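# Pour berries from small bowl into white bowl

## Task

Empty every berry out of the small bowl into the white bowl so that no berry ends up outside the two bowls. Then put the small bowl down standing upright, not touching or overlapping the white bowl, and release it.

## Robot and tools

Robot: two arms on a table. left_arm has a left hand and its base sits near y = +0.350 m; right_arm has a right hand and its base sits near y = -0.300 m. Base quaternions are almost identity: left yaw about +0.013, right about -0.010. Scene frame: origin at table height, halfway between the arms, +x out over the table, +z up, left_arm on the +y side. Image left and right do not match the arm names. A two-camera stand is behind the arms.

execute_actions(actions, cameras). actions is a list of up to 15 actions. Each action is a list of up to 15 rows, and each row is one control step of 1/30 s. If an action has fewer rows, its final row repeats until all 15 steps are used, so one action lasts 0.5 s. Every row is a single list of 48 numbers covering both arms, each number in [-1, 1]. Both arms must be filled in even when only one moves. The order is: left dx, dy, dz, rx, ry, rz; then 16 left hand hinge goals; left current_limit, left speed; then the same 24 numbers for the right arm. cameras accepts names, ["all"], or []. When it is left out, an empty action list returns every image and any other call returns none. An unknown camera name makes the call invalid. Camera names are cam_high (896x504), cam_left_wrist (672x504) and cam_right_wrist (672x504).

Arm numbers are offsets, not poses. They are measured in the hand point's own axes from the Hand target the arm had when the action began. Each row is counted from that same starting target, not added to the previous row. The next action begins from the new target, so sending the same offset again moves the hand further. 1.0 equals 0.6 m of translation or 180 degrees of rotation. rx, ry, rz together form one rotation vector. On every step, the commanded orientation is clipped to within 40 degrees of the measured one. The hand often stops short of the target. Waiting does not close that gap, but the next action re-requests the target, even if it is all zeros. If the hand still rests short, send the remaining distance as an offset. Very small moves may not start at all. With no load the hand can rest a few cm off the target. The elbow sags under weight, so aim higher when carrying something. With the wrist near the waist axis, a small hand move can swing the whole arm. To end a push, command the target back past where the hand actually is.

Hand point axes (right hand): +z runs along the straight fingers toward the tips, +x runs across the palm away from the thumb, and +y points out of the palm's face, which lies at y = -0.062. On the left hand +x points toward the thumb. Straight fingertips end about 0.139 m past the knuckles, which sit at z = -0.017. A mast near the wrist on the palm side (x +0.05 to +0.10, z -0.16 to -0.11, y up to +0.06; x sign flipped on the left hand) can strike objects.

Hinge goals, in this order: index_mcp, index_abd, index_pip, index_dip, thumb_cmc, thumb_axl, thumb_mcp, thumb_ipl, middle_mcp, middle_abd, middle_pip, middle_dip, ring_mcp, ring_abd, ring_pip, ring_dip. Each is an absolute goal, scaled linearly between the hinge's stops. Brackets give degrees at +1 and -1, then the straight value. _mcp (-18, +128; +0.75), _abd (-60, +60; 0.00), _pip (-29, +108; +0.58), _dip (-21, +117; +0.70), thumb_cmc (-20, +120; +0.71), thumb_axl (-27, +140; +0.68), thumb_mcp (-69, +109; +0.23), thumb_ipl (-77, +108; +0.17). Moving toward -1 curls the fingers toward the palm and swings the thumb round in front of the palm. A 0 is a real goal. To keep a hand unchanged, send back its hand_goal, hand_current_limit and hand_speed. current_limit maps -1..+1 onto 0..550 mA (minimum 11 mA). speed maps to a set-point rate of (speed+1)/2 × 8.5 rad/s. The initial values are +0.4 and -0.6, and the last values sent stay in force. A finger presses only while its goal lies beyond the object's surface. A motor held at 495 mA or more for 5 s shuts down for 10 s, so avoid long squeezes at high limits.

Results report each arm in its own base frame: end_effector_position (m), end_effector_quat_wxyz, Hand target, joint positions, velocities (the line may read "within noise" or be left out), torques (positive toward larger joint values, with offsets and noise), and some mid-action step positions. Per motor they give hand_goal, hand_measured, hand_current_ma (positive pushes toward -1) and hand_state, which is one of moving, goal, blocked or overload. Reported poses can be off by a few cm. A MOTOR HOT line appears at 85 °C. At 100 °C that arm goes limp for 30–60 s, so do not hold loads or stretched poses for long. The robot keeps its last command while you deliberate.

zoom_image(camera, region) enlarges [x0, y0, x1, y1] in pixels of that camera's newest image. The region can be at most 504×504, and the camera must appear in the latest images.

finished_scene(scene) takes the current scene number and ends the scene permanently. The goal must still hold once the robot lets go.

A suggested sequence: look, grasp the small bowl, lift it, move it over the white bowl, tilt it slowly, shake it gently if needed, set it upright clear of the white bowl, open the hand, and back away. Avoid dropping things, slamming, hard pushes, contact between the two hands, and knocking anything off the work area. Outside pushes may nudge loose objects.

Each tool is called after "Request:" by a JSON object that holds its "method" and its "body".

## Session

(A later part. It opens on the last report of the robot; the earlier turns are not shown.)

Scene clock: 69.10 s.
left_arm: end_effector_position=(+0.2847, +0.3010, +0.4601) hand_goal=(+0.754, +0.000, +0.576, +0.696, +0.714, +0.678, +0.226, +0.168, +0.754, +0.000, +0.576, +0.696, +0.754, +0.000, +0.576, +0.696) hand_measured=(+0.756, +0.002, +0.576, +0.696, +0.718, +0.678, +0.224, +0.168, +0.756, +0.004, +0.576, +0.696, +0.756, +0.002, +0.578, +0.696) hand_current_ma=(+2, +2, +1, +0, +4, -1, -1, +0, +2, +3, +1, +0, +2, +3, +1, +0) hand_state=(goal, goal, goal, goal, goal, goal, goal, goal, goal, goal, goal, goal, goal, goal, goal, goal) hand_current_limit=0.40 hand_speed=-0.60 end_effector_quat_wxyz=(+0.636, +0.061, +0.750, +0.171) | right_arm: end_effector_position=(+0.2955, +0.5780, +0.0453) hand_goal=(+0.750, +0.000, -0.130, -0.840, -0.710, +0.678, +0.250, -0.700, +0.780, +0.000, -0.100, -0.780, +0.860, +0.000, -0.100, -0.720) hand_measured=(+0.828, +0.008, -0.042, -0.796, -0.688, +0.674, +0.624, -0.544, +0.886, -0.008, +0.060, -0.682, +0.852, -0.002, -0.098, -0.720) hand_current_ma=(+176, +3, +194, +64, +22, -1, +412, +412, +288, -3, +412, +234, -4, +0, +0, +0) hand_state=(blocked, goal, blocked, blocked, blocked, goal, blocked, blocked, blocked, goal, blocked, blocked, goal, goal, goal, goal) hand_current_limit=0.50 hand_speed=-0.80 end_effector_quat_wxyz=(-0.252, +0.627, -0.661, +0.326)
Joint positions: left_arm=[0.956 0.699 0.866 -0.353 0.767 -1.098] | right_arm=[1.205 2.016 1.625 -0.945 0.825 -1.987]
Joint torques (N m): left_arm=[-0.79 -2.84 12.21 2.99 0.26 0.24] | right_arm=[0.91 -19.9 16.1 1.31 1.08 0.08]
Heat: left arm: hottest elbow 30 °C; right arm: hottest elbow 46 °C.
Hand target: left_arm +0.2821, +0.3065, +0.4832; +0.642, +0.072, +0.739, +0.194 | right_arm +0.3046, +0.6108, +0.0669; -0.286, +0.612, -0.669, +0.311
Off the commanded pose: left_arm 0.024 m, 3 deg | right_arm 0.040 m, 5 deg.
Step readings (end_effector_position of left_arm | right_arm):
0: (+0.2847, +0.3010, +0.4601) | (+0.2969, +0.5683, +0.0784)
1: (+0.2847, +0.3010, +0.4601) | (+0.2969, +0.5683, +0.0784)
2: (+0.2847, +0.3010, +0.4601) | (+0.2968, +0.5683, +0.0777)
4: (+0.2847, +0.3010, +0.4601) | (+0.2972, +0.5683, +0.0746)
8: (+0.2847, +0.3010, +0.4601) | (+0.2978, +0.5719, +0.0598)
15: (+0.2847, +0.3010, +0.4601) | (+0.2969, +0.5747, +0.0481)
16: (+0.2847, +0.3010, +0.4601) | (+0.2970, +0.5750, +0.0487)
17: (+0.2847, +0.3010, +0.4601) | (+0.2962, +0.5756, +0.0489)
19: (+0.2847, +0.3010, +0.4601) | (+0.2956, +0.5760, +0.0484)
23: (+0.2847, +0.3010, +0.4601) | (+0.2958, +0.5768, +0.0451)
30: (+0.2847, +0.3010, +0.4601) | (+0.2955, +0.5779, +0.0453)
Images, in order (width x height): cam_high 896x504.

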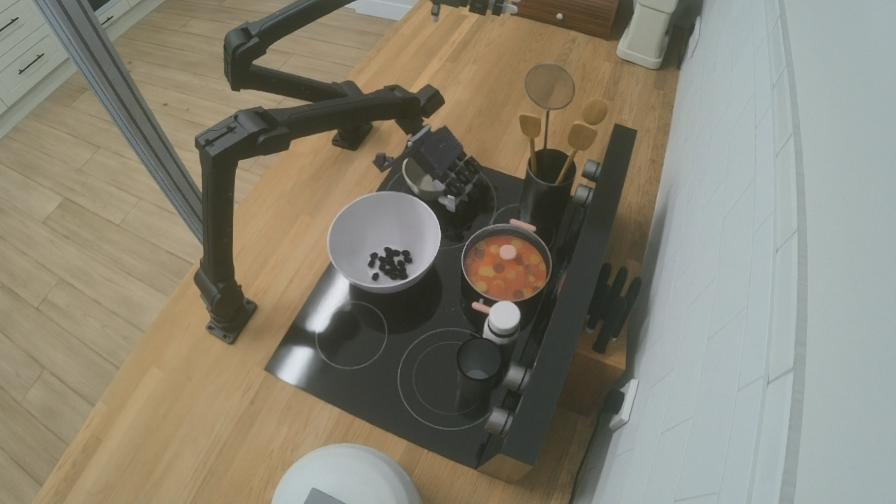

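Request:
{"method": "execute_actions", "body": {"actions": [[[0,0,0,0,0,0,0.754,0,0.576,0.696,0.714,0.678,0.226,0.168,0.754,0,0.576,0.696,0.754,0,0.576,0.696,0.4,-0.6,0,0.0128,0.0107,0,0,0,0.75,0,-0.13,-0.84,-0.71,0.678,0.25,-0.70,0.78,0,-0.1,-0.78,0.86,0,-0.1,-0.72,0.5,-0.8],[0,0,0,0,0,0,0.754,0,0.576,0.696,0.714,0.678,0.226,0.168,0.754,0,0.576,0.696,0.754,0,0.576,0.696,0.4,-0.6,0,0.032,0.027,0,0,0,0.75,0,-0.13,-0.84,-0.71,0.678,0.25,-0.70,0.78,0,-0.1,-0.78,0.86,0,-0.1,-0.72,0.5,-0.8]]], "cameras": ["cam_high","cam_right_wrist"]}}

Request:
{"method": "zoom_image", "body": {"camera": "cam_high", "region": [390, 130, 480, 220]}}

Scene clock: 70.43 s.
left_arm: end_effector_position=(+0.2847, +0.3010, +0.4601) hand_goal=(+0.754, +0.000, +0.576, +0.696, +0.714, +0.678, +0.226, +0.168, +0.754, +0.000, +0.576, +0.696, +0.754, +0.000, +0.576, +0.696) hand_measured=(+0.756, +0.002, +0.576, +0.696, +0.718, +0.678, +0.224, +0.168, +0.756, +0.004, +0.576, +0.696, +0.756, +0.002, +0.578, +0.696) hand_current_ma=(+2, +2, +1, +0, +4, -1, -1, +0, +2, +3, +1, +0, +2, +3, +1, +0) hand_state=(goal, goal, goal, goal, goal, goal, goal, goal, goal, goal, goal, goal, goal, goal, goal, goal) hand_current_limit=0.40 hand_speed=-0.60 end_effector_quat_wxyz=(+0.636, +0.061, +0.750, +0.171) | right_arm: end_effector_position=(+0.3006, +0.5874, +0.0445) hand_goal=(+0.750, +0.000, -0.130, -0.840, -0.710, +0.678, +0.250, -0.700, +0.780, +0.000, -0.100, -0.780, +0.860, +0.000, -0.100, -0.720) hand_measured=(+0.828, +0.008, -0.042, -0.796, -0.688, +0.674, +0.624, -0.544, +0.886, -0.008, +0.060, -0.688, +0.852, -0.002, -0.098, -0.720) hand_current_ma=(+176, +3, +194, +64, +22, -1, +413, +412, +288, -3, +413, +208, -4, +0, +0, +0) hand_state=(blocked, goal, blocked, blocked, blocked, goal, blocked, blocked, blocked, goal, blocked, blocked, goal, goal, goal, goal) hand_current_limit=0.50 hand_speed=-0.80 end_effector_quat_wxyz=(-0.269, +0.619, -0.664, +0.322)
Joint positions: left_arm=[0.956 0.699 0.866 -0.353 0.767 -1.098] | right_arm=[1.205 2.022 1.625 -0.899 0.833 -1.989]
Joint torques (N m): left_arm=[-0.85 -2.96 12.23 2.95 0.27 0.24] | right_arm=[0.91 -18.02 13.97 1.68 0.78 0.1]
Heat: left arm: hottest elbow 30 °C; right arm: hottest elbow 46 °C.
Hand target: left_arm +0.2821, +0.3065, +0.4832; +0.642, +0.072, +0.739, +0.194 | right_arm +0.3047, +0.6108, +0.0418; -0.286, +0.612, -0.669, +0.311
Off the commanded pose: left_arm 0.024 m, 3 deg | right_arm 0.024 m, 2 deg.
Step readings (end_effector_position of left_arm | right_arm):
0: (+0.2847, +0.3010, +0.4601) | (+0.2955, +0.5780, +0.0453)
1: (+0.2847, +0.3010, +0.4601) | (+0.2955, +0.5780, +0.0453)
2: (+0.2847, +0.3010, +0.4601) | (+0.2957, +0.5783, +0.0454)
4: (+0.2847, +0.3010, +0.4601) | (+0.2970, +0.5809, +0.0451)
8: (+0.2847, +0.3010, +0.4601) | (+0.2998, +0.5859, +0.0448)
15: (+0.2847, +0.3010, +0.4601) | (+0.3006, +0.5874, +0.0448)
Images, in order (width x height): cam_high 896x504, cam_right_wrist 672x504.

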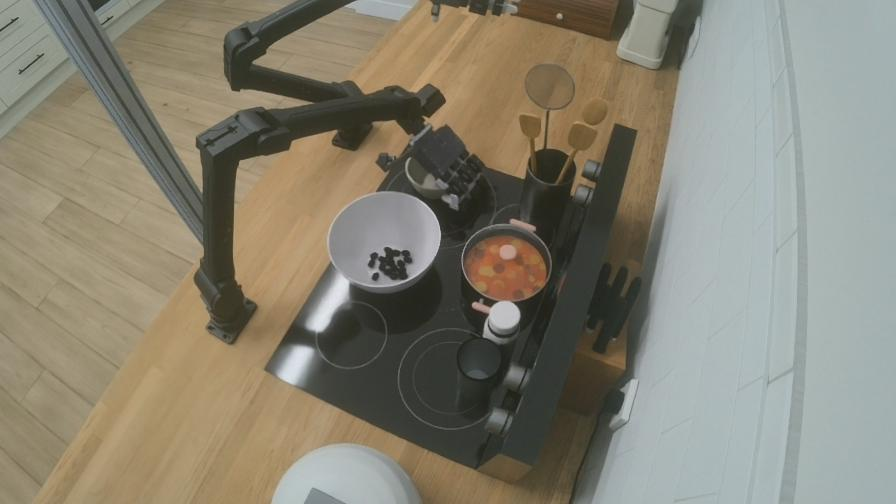

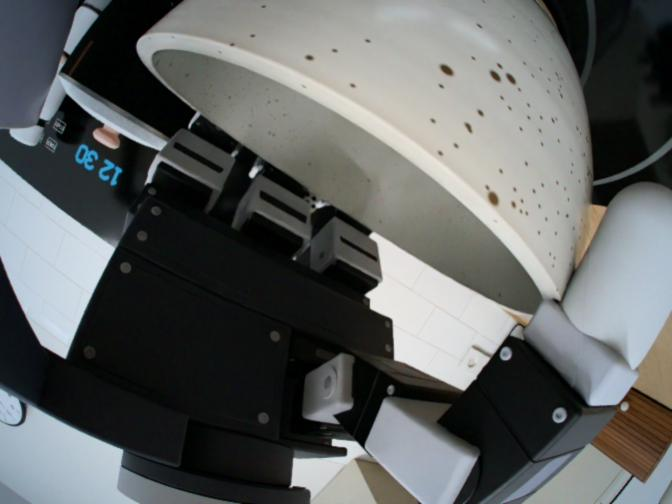

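Scaled by 5.600 from the camera's 896x504 image, which has a finer 1280x720 frame.

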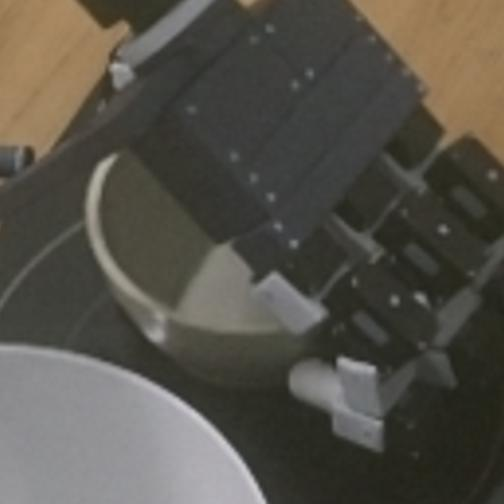

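Request:
{"method": "execute_actions", "body": {"actions": [[[0,0,0,0,0,0,0.754,0,0.576,0.696,0.714,0.678,0.226,0.168,0.754,0,0.576,0.696,0.754,0,0.576,0.696,0.4,-0.6,0,0,0,0,0,0,0.828,0.008,-0.042,-0.796,-0.688,0.674,0.624,-0.544,0.886,-0.008,0.06,-0.688,0.852,-0.002,-0.098,-0.72,0.3,-0.85]],[[0,0,0,0,0,0,0.754,0,0.576,0.696,0.714,0.678,0.226,0.168,0.754,0,0.576,0.696,0.754,0,0.576,0.696,0.4,-0.6,0,0,0,0,0,0,1.0,0,0.285,-0.76,-0.70,0.678,0.65,-0.45,1.0,0,0.285,-0.66,1.0,0,0.285,-0.7,0.3,-0.85]]], "cameras": ["cam_high","cam_right_wrist"]}}

Request:
{"method": "zoom_image", "body": {"camera": "cam_high", "region": [390, 130, 480, 220]}}

Scene clock: 72.70 s.
left_arm: end_effector_position=(+0.2847, +0.3010, +0.4601) hand_goal=(+0.754, +0.000, +0.576, +0.696, +0.714, +0.678, +0.226, +0.168, +0.754, +0.000, +0.576, +0.696, +0.754, +0.000, +0.576, +0.696) hand_measured=(+0.756, +0.002, +0.576, +0.696, +0.718, +0.678, +0.224, +0.168, +0.756, +0.004, +0.576, +0.696, +0.756, +0.002, +0.578, +0.696) hand_current_ma=(+2, +2, +1, +0, +4, -1, -1, +0, +2, +3, +1, +0, +2, +3, +1, +0) hand_state=(goal, goal, goal, goal, goal, goal, goal, goal, goal, goal, goal, goal, goal, goal, goal, goal) hand_current_limit=0.40 hand_speed=-0.60 end_effector_quat_wxyz=(+0.636, +0.061, +0.750, +0.171) | right_arm: end_effector_position=(+0.3012, +0.5913, +0.0448) hand_goal=(+1.000, +0.000, +0.286, -0.760, -0.700, +0.678, +0.650, -0.450, +1.000, +0.000, +0.286, -0.660, +1.000, +0.000, +0.286, -0.700) hand_measured=(+0.982, +0.004, +0.280, -0.762, -0.696, +0.676, +0.646, -0.452, +0.982, -0.004, +0.280, -0.662, +0.980, -0.002, +0.280, -0.702) hand_current_ma=(-16, +1, -2, -1, +2, -1, -2, -1, -16, -1, -3, +0, -19, +0, -2, -1) hand_state=(goal, goal, goal, goal, goal, goal, goal, goal, goal, goal, goal, goal, goal, goal, goal, goal) hand_current_limit=0.30 hand_speed=-0.85 end_effector_quat_wxyz=(-0.275, +0.617, -0.666, +0.318)
Joint positions: left_arm=[0.956 0.699 0.866 -0.353 0.767 -1.098] | right_arm=[1.205 2.023 1.625 -0.884 0.831 -1.988]
Joint torques (N m): left_arm=[-0.91 -2.9 12.25 2.96 0.28 0.23] | right_arm=[0.85 -18.14 14.06 1.18 0.89 0.09]
Heat: left arm: hottest elbow 31 °C; right arm: hottest elbow 47 °C.
Hand target: left_arm +0.2821, +0.3065, +0.4832; +0.642, +0.072, +0.739, +0.194 | right_arm +0.3048, +0.6108, +0.0420; -0.286, +0.612, -0.669, +0.311
Off the commanded pose: left_arm 0.024 m, 3 deg | right_arm 0.020 m, 2 deg.
Step readings (end_effector_position of left_arm | right_arm):
0: (+0.2847, +0.3010, +0.4601) | (+0.3006, +0.5874, +0.0445)
1: (+0.2847, +0.3010, +0.4601) | (+0.3007, +0.5874, +0.0446)
2: (+0.2847, +0.3010, +0.4601) | (+0.3008, +0.5874, +0.0446)
4: (+0.2847, +0.3010, +0.4601) | (+0.3010, +0.5879, +0.0445)
8: (+0.2847, +0.3010, +0.4601) | (+0.3009, +0.5884, +0.0446)
15: (+0.2847, +0.3010, +0.4601) | (+0.3012, +0.5892, +0.0448)
16: (+0.2847, +0.3010, +0.4601) | (+0.3012, +0.5892, +0.0448)
17: (+0.2847, +0.3010, +0.4601) | (+0.3012, +0.5895, +0.0448)
19: (+0.2847, +0.3010, +0.4601) | (+0.3009, +0.5906, +0.0446)
23: (+0.2847, +0.3010, +0.4601) | (+0.3012, +0.5911, +0.0448)
30: (+0.2847, +0.3010, +0.4601) | (+0.3012, +0.5913, +0.0448)
Images, in order (width x height): cam_high 896x504, cam_right_wrist 672x504.

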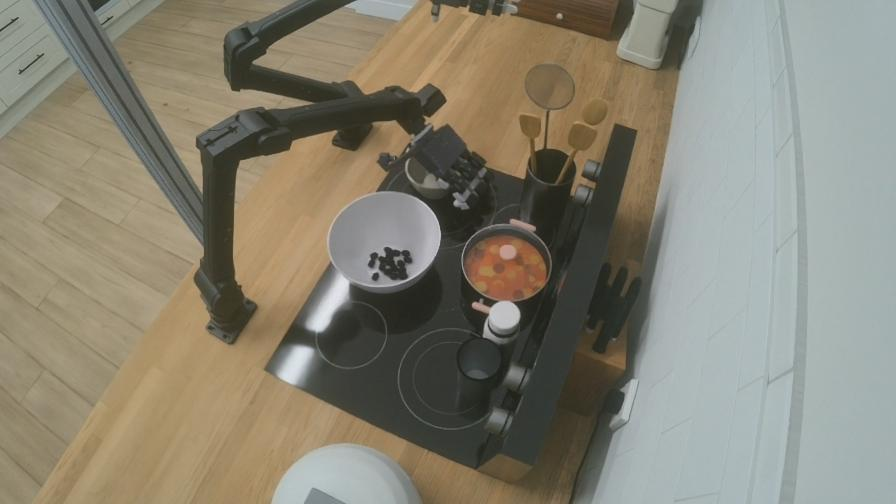

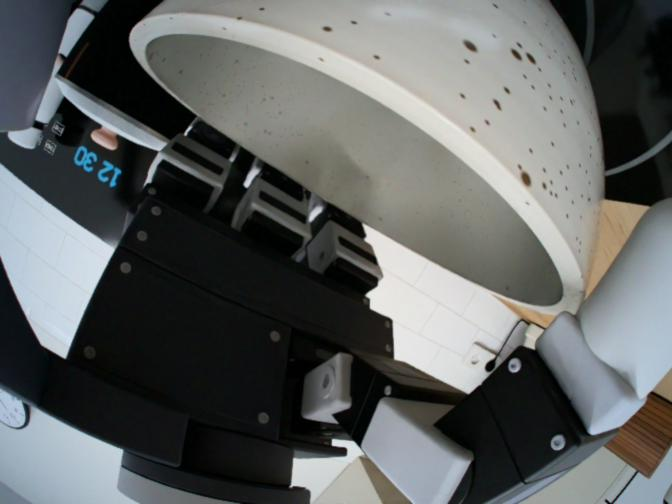

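Scaled by 5.600 from the camera's 896x504 image, which has a finer 1280x720 frame.

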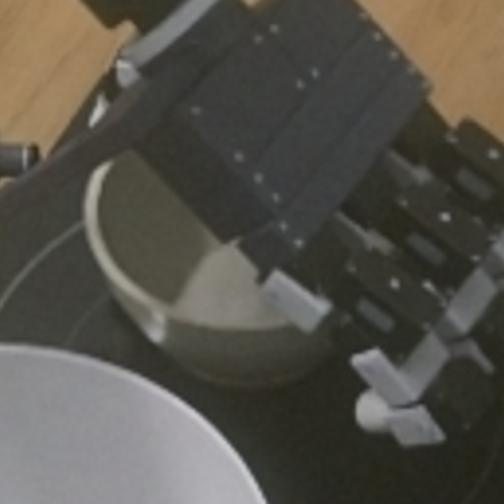

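Request:
{"method": "execute_actions", "body": {"actions": [[[0,0,0,0,0,0,0.754,0,0.576,0.696,0.714,0.678,0.226,0.168,0.754,0,0.576,0.696,0.754,0,0.576,0.696,0.4,-0.6,0,0,0,0,0,0,1.0,0,0.285,-0.5,-0.70,0.678,0.85,-0.4,1.0,0,0.285,-0.5,1.0,0,0.285,-0.5,0.3,-0.7]],[[0,0,0,0,0,0,0.754,0,0.576,0.696,0.714,0.678,0.226,0.168,0.754,0,0.576,0.696,0.754,0,0.576,0.696,0.4,-0.6,0,0,0,0,0,0,1.0,0,0.285,0.116,-0.70,0.678,0.9,-0.3,1.0,0,0.285,0.116,1.0,0,0.285,0.116,0.3,-0.6]]], "cameras": ["cam_high","cam_right_wrist"]}}

Request:
{"method": "zoom_image", "body": {"camera": "cam_high", "region": [390, 130, 480, 220]}}

Scene clock: 74.33 s.
left_arm: end_effector_position=(+0.2847, +0.3010, +0.4601) hand_goal=(+0.754, +0.000, +0.576, +0.696, +0.714, +0.678, +0.226, +0.168, +0.754, +0.000, +0.576, +0.696, +0.754, +0.000, +0.576, +0.696) hand_measured=(+0.756, +0.002, +0.576, +0.696, +0.718, +0.678, +0.224, +0.168, +0.756, +0.004, +0.576, +0.696, +0.756, +0.002, +0.578, +0.696) hand_current_ma=(+2, +2, +1, +0, +4, -1, -1, +0, +2, +3, +1, +0, +2, +3, +1, +0) hand_state=(goal, goal, goal, goal, goal, goal, goal, goal, goal, goal, goal, goal, goal, goal, goal, goal) hand_current_limit=0.40 hand_speed=-0.60 end_effector_quat_wxyz=(+0.636, +0.061, +0.750, +0.171) | right_arm: end_effector_position=(+0.3012, +0.5913, +0.0448) hand_goal=(+1.000, +0.000, +0.286, +0.116, -0.700, +0.678, +0.900, -0.300, +1.000, +0.000, +0.286, +0.116, +1.000, +0.000, +0.286, +0.116) hand_measured=(+0.982, +0.004, +0.280, +0.114, -0.696, +0.676, +0.890, -0.304, +0.982, -0.004, +0.280, +0.114, +0.980, -0.002, +0.280, +0.114) hand_current_ma=(-16, +1, -2, -1, +2, -1, -9, -2, -16, -1, -3, -1, -19, +0, -2, -1) hand_state=(goal, goal, goal, goal, goal, goal, goal, goal, goal, goal, goal, goal, goal, goal, goal, goal) hand_current_limit=0.30 hand_speed=-0.60 end_effector_quat_wxyz=(-0.275, +0.617, -0.666, +0.318)
Joint positions: left_arm=[0.956 0.699 0.866 -0.353 0.767 -1.098] | right_arm=[1.205 2.023 1.625 -0.884 0.831 -1.988]
Joint torques (N m): left_arm=[-0.91 -2.96 12.25 2.97 0.28 0.24] | right_arm=[0.91 -18.08 14.08 1.18 0.89 0.1]
Heat: left arm: hottest elbow 31 °C; right arm: hottest elbow 47 °C.
Hand target: left_arm +0.2821, +0.3065, +0.4832; +0.642, +0.072, +0.739, +0.194 | right_arm +0.3048, +0.6108, +0.0420; -0.286, +0.612, -0.669, +0.311
Off the commanded pose: left_arm 0.024 m, 3 deg | right_arm 0.020 m, 2 deg.
Step readings (end_effector_position of left_arm | right_arm):
0: (+0.2847, +0.3010, +0.4601) | (+0.3012, +0.5913, +0.0448)
1: (+0.2847, +0.3010, +0.4601) | (+0.3012, +0.5913, +0.0448)
2: (+0.2847, +0.3010, +0.4601) | (+0.3012, +0.5913, +0.0448)
4: (+0.2847, +0.3010, +0.4601) | (+0.3012, +0.5913, +0.0448)
8: (+0.2847, +0.3010, +0.4601) | (+0.3012, +0.5913, +0.0448)
15: (+0.2847, +0.3010, +0.4601) | (+0.3012, +0.5913, +0.0448)
16: (+0.2847, +0.3010, +0.4601) | (+0.3012, +0.5913, +0.0448)
17: (+0.2847, +0.3010, +0.4601) | (+0.3012, +0.5913, +0.0448)
19: (+0.2847, +0.3010, +0.4601) | (+0.3012, +0.5913, +0.0448)
23: (+0.2847, +0.3010, +0.4601) | (+0.3012, +0.5913, +0.0448)
30: (+0.2847, +0.3010, +0.4601) | (+0.3012, +0.5913, +0.0448)
Images, in order (width x height): cam_high 896x504, cam_right_wrist 672x504.

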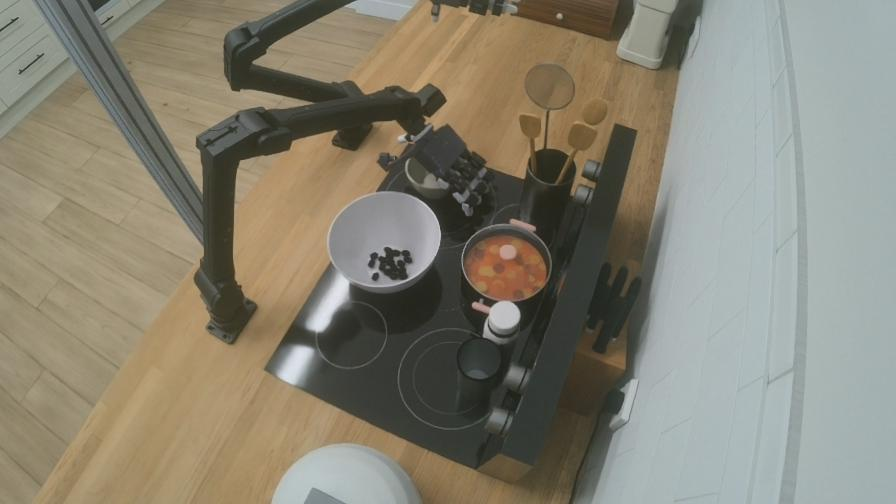

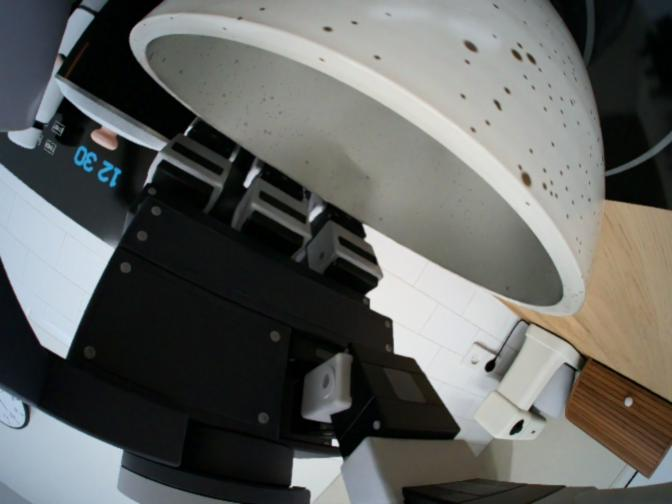

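Scaled by 5.600 from the camera's 896x504 image, which has a finer 1280x720 frame.

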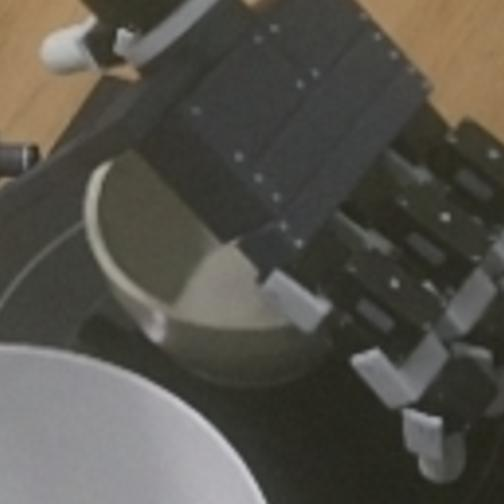

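Request:
{"method": "execute_actions", "body": {"actions": [[[0,0,0,0,0,0,0.754,0,0.576,0.696,0.714,0.678,0.226,0.168,0.754,0,0.576,0.696,0.754,0,0.576,0.696,0.4,-0.6,0,-0.06,-0.05,0,0,0,1.0,0,0.286,0.116,-0.70,0.678,0.9,-0.3,1.0,0,0.286,0.116,1.0,0,0.286,0.116,0.3,-0.6],[0,0,0,0,0,0,0.754,0,0.576,0.696,0.714,0.678,0.226,0.168,0.754,0,0.576,0.696,0.754,0,0.576,0.696,0.4,-0.6,0,-0.1277,-0.107,0,0,0,1.0,0,0.286,0.116,-0.70,0.678,0.9,-0.3,1.0,0,0.286,0.116,1.0,0,0.286,0.116,0.3,-0.6]]], "cameras": ["cam_high","cam_right_wrist"]}}

Request:
{"method": "zoom_image", "body": {"camera": "cam_high", "region": [390, 130, 480, 220]}}

Scene clock: 76.37 s.
left_arm: end_effector_position=(+0.2847, +0.3010, +0.4601) hand_goal=(+0.754, +0.000, +0.576, +0.696, +0.714, +0.678, +0.226, +0.168, +0.754, +0.000, +0.576, +0.696, +0.754, +0.000, +0.576, +0.696) hand_measured=(+0.756, +0.002, +0.576, +0.696, +0.718, +0.678, +0.224, +0.168, +0.756, +0.004, +0.576, +0.696, +0.756, +0.002, +0.578, +0.696) hand_current_ma=(+2, +2, +1, +0, +4, -1, -1, +0, +2, +3, +1, +0, +2, +3, +1, +0) hand_state=(goal, goal, goal, goal, goal, goal, goal, goal, goal, goal, goal, goal, goal, goal, goal, goal) hand_current_limit=0.40 hand_speed=-0.60 end_effector_quat_wxyz=(+0.636, +0.061, +0.750, +0.171) | right_arm: end_effector_position=(+0.3024, +0.5950, +0.1248) hand_goal=(+1.000, +0.000, +0.286, +0.116, -0.700, +0.678, +0.900, -0.300, +1.000, +0.000, +0.286, +0.116, +1.000, +0.000, +0.286, +0.116) hand_measured=(+0.984, +0.002, +0.280, +0.114, -0.696, +0.676, +0.890, -0.304, +0.984, -0.002, +0.280, +0.114, +0.982, -0.002, +0.280, +0.114) hand_current_ma=(-15, +1, -2, -1, +1, -1, -8, -2, -15, -1, -3, -1, -18, +0, -2, -1) hand_state=(goal, goal, goal, goal, goal, goal, goal, goal, goal, goal, goal, goal, goal, goal, goal, goal) hand_current_limit=0.30 hand_speed=-0.60 end_effector_quat_wxyz=(-0.272, +0.618, -0.665, +0.319)
Joint positions: left_arm=[0.956 0.699 0.866 -0.353 0.767 -1.098] | right_arm=[1.205 1.972 1.765 -1.082 0.829 -1.988]
Joint torques (N m): left_arm=[-0.97 -2.96 12.21 3 0.27 0.23] | right_arm=[0.79 -20.42 15.09 0.25 0.92 0.07]
Heat: left arm: hottest elbow 31 °C; right arm: hottest elbow 47 °C.
Hand target: left_arm +0.2821, +0.3065, +0.4832; +0.642, +0.072, +0.739, +0.194 | right_arm +0.3048, +0.6106, +0.1418; -0.286, +0.612, -0.669, +0.312
Off the commanded pose: left_arm 0.024 m, 3 deg | right_arm 0.023 m, 2 deg.
Step readings (end_effector_position of left_arm | right_arm):
0: (+0.2847, +0.3010, +0.4601) | (+0.3012, +0.5913, +0.0448)
1: (+0.2847, +0.3010, +0.4601) | (+0.3012, +0.5913, +0.0448)
2: (+0.2847, +0.3010, +0.4601) | (+0.3011, +0.5909, +0.0450)
4: (+0.2847, +0.3010, +0.4601) | (+0.2993, +0.5868, +0.0483)
8: (+0.2847, +0.3010, +0.4601) | (+0.2984, +0.5846, +0.0696)
15: (+0.2847, +0.3010, +0.4601) | (+0.3022, +0.5945, +0.1184)
Images, in order (width x height): cam_high 896x504, cam_right_wrist 672x504.

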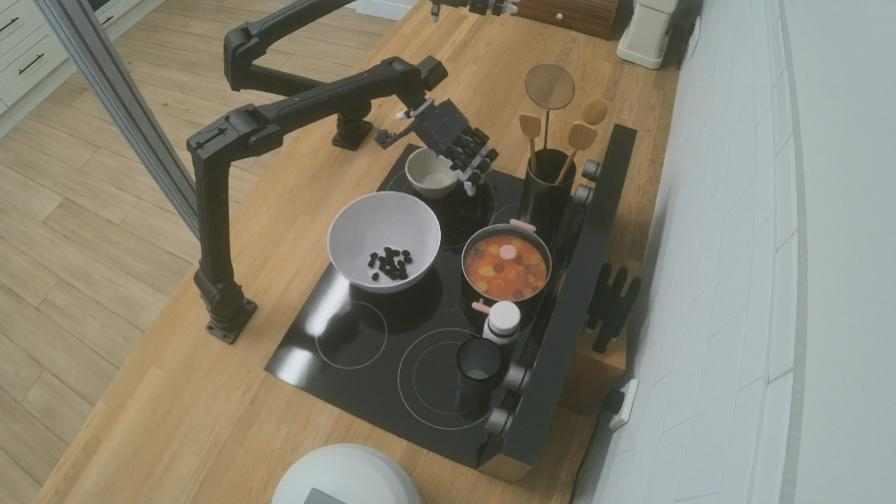

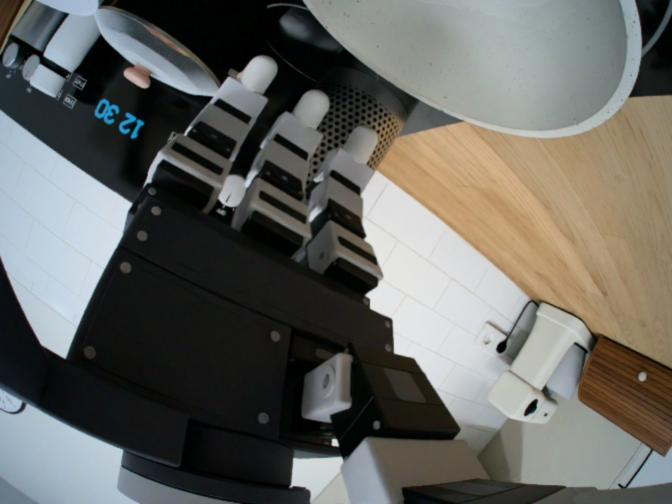

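Scaled by 5.600 from the camera's 896x504 image, which has a finer 1280x720 frame.

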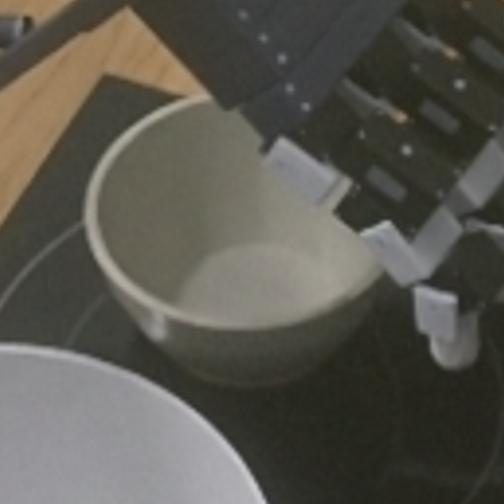

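Request:
{"method": "execute_actions", "body": {"actions": [[[0,0,0,0,0,0,0.754,0,0.576,0.696,0.714,0.678,0.226,0.168,0.754,0,0.576,0.696,0.754,0,0.576,0.696,0.4,-0.6,0.04,-0.065,-0.055,0,0,0,1.0,0,0.286,0.116,-0.70,0.678,0.9,-0.3,1.0,0,0.286,0.116,1.0,0,0.286,0.116,0.3,-0.6],[0,0,0,0,0,0,0.754,0,0.576,0.696,0.714,0.678,0.226,0.168,0.754,0,0.576,0.696,0.754,0,0.576,0.696,0.4,-0.6,0.084,-0.131,-0.109,0,0,0,1.0,0,0.286,0.116,-0.70,0.678,0.9,-0.3,1.0,0,0.286,0.116,1.0,0,0.286,0.116,0.3,-0.6]]], "cameras": ["cam_high"]}}

Request:
{"method": "zoom_image", "body": {"camera": "cam_high", "region": [310, 120, 500, 310]}}

Scene clock: 78.37 s.
left_arm: end_effector_position=(+0.2847, +0.3010, +0.4601) hand_goal=(+0.754, +0.000, +0.576, +0.696, +0.714, +0.678, +0.226, +0.168, +0.754, +0.000, +0.576, +0.696, +0.754, +0.000, +0.576, +0.696) hand_measured=(+0.756, +0.002, +0.576, +0.696, +0.718, +0.678, +0.224, +0.168, +0.756, +0.004, +0.576, +0.696, +0.756, +0.002, +0.578, +0.696) hand_current_ma=(+2, +2, +1, +0, +4, -1, -1, +0, +2, +3, +1, +0, +2, +3, +1, +0) hand_state=(goal, goal, goal, goal, goal, goal, goal, goal, goal, goal, goal, goal, goal, goal, goal, goal) hand_current_limit=0.40 hand_speed=-0.60 end_effector_quat_wxyz=(+0.636, +0.061, +0.750, +0.171) | right_arm: end_effector_position=(+0.2927, +0.5535, +0.2412) hand_goal=(+1.000, +0.000, +0.286, +0.116, -0.700, +0.678, +0.900, -0.300, +1.000, +0.000, +0.286, +0.116, +1.000, +0.000, +0.286, +0.116) hand_measured=(+0.984, +0.002, +0.280, +0.114, -0.698, +0.676, +0.892, -0.304, +0.984, -0.002, +0.280, +0.114, +0.982, -0.002, +0.280, +0.114) hand_current_ma=(-13, +1, -2, -1, +1, -1, -7, -2, -13, +0, -3, -1, -16, +0, -2, -1) hand_state=(goal, goal, goal, goal, goal, goal, goal, goal, goal, goal, goal, goal, goal, goal, goal, goal) hand_current_limit=0.30 hand_speed=-0.60 end_effector_quat_wxyz=(-0.287, +0.612, -0.668, +0.311)
Joint positions: left_arm=[0.956 0.699 0.866 -0.353 0.767 -1.098] | right_arm=[1.195 1.793 1.8 -1.246 0.825 -2.006]
Joint torques (N m): left_arm=[-0.91 -2.9 12.19 2.93 0.26 0.24] | right_arm=[-0.26 -16.44 14.71 0.35 0.81 -0.08]
Heat: left arm: hottest elbow 31 °C; right arm: hottest elbow 48 °C.
Hand target: left_arm +0.2821, +0.3065, +0.4832; +0.642, +0.072, +0.739, +0.194 | right_arm +0.3007, +0.5603, +0.2441; -0.286, +0.612, -0.669, +0.312
Off the commanded pose: left_arm 0.024 m, 3 deg | right_arm 0.011 m, 0 deg.
Step readings (end_effector_position of left_arm | right_arm):
0: (+0.2847, +0.3010, +0.4601) | (+0.3024, +0.5950, +0.1248)
1: (+0.2847, +0.3010, +0.4601) | (+0.3023, +0.5948, +0.1248)
2: (+0.2847, +0.3010, +0.4601) | (+0.3017, +0.5932, +0.1249)
4: (+0.2847, +0.3010, +0.4601) | (+0.2978, +0.5847, +0.1288)
8: (+0.2847, +0.3010, +0.4601) | (+0.2923, +0.5665, +0.1630)
15: (+0.2847, +0.3010, +0.4601) | (+0.2913, +0.5540, +0.2346)
Images, in order (width x height): cam_high 896x504.

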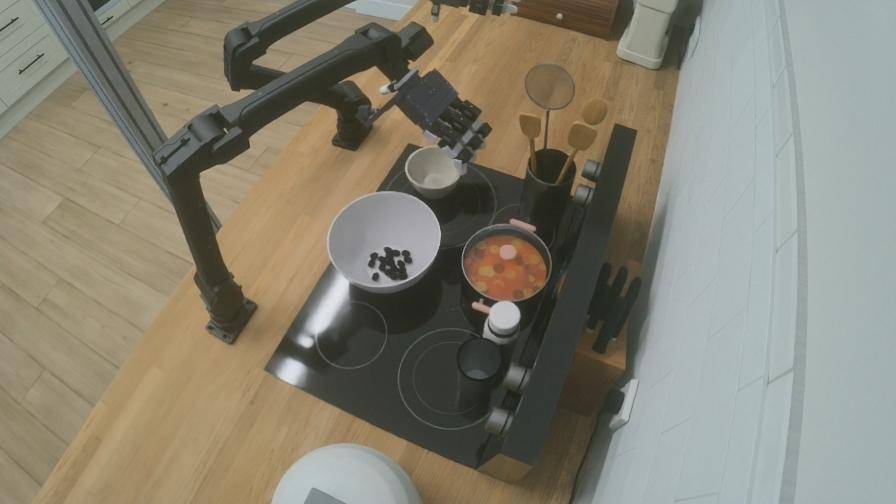

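Scaled by 2.653 from the camera's 896x504 image, which has a finer 1280x720 frame.

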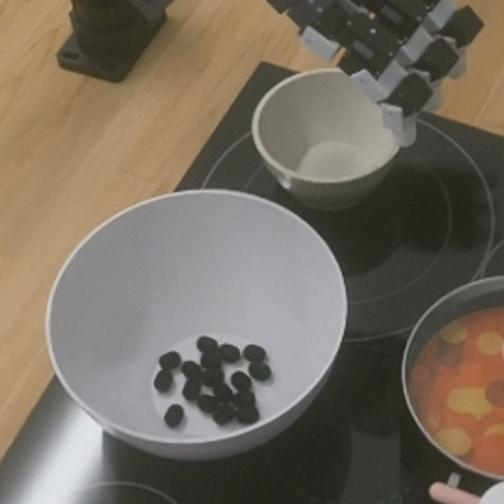

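Request:
{"method": "finished_scene", "body": {"scene": 2}}

The scene is finished: the task was done.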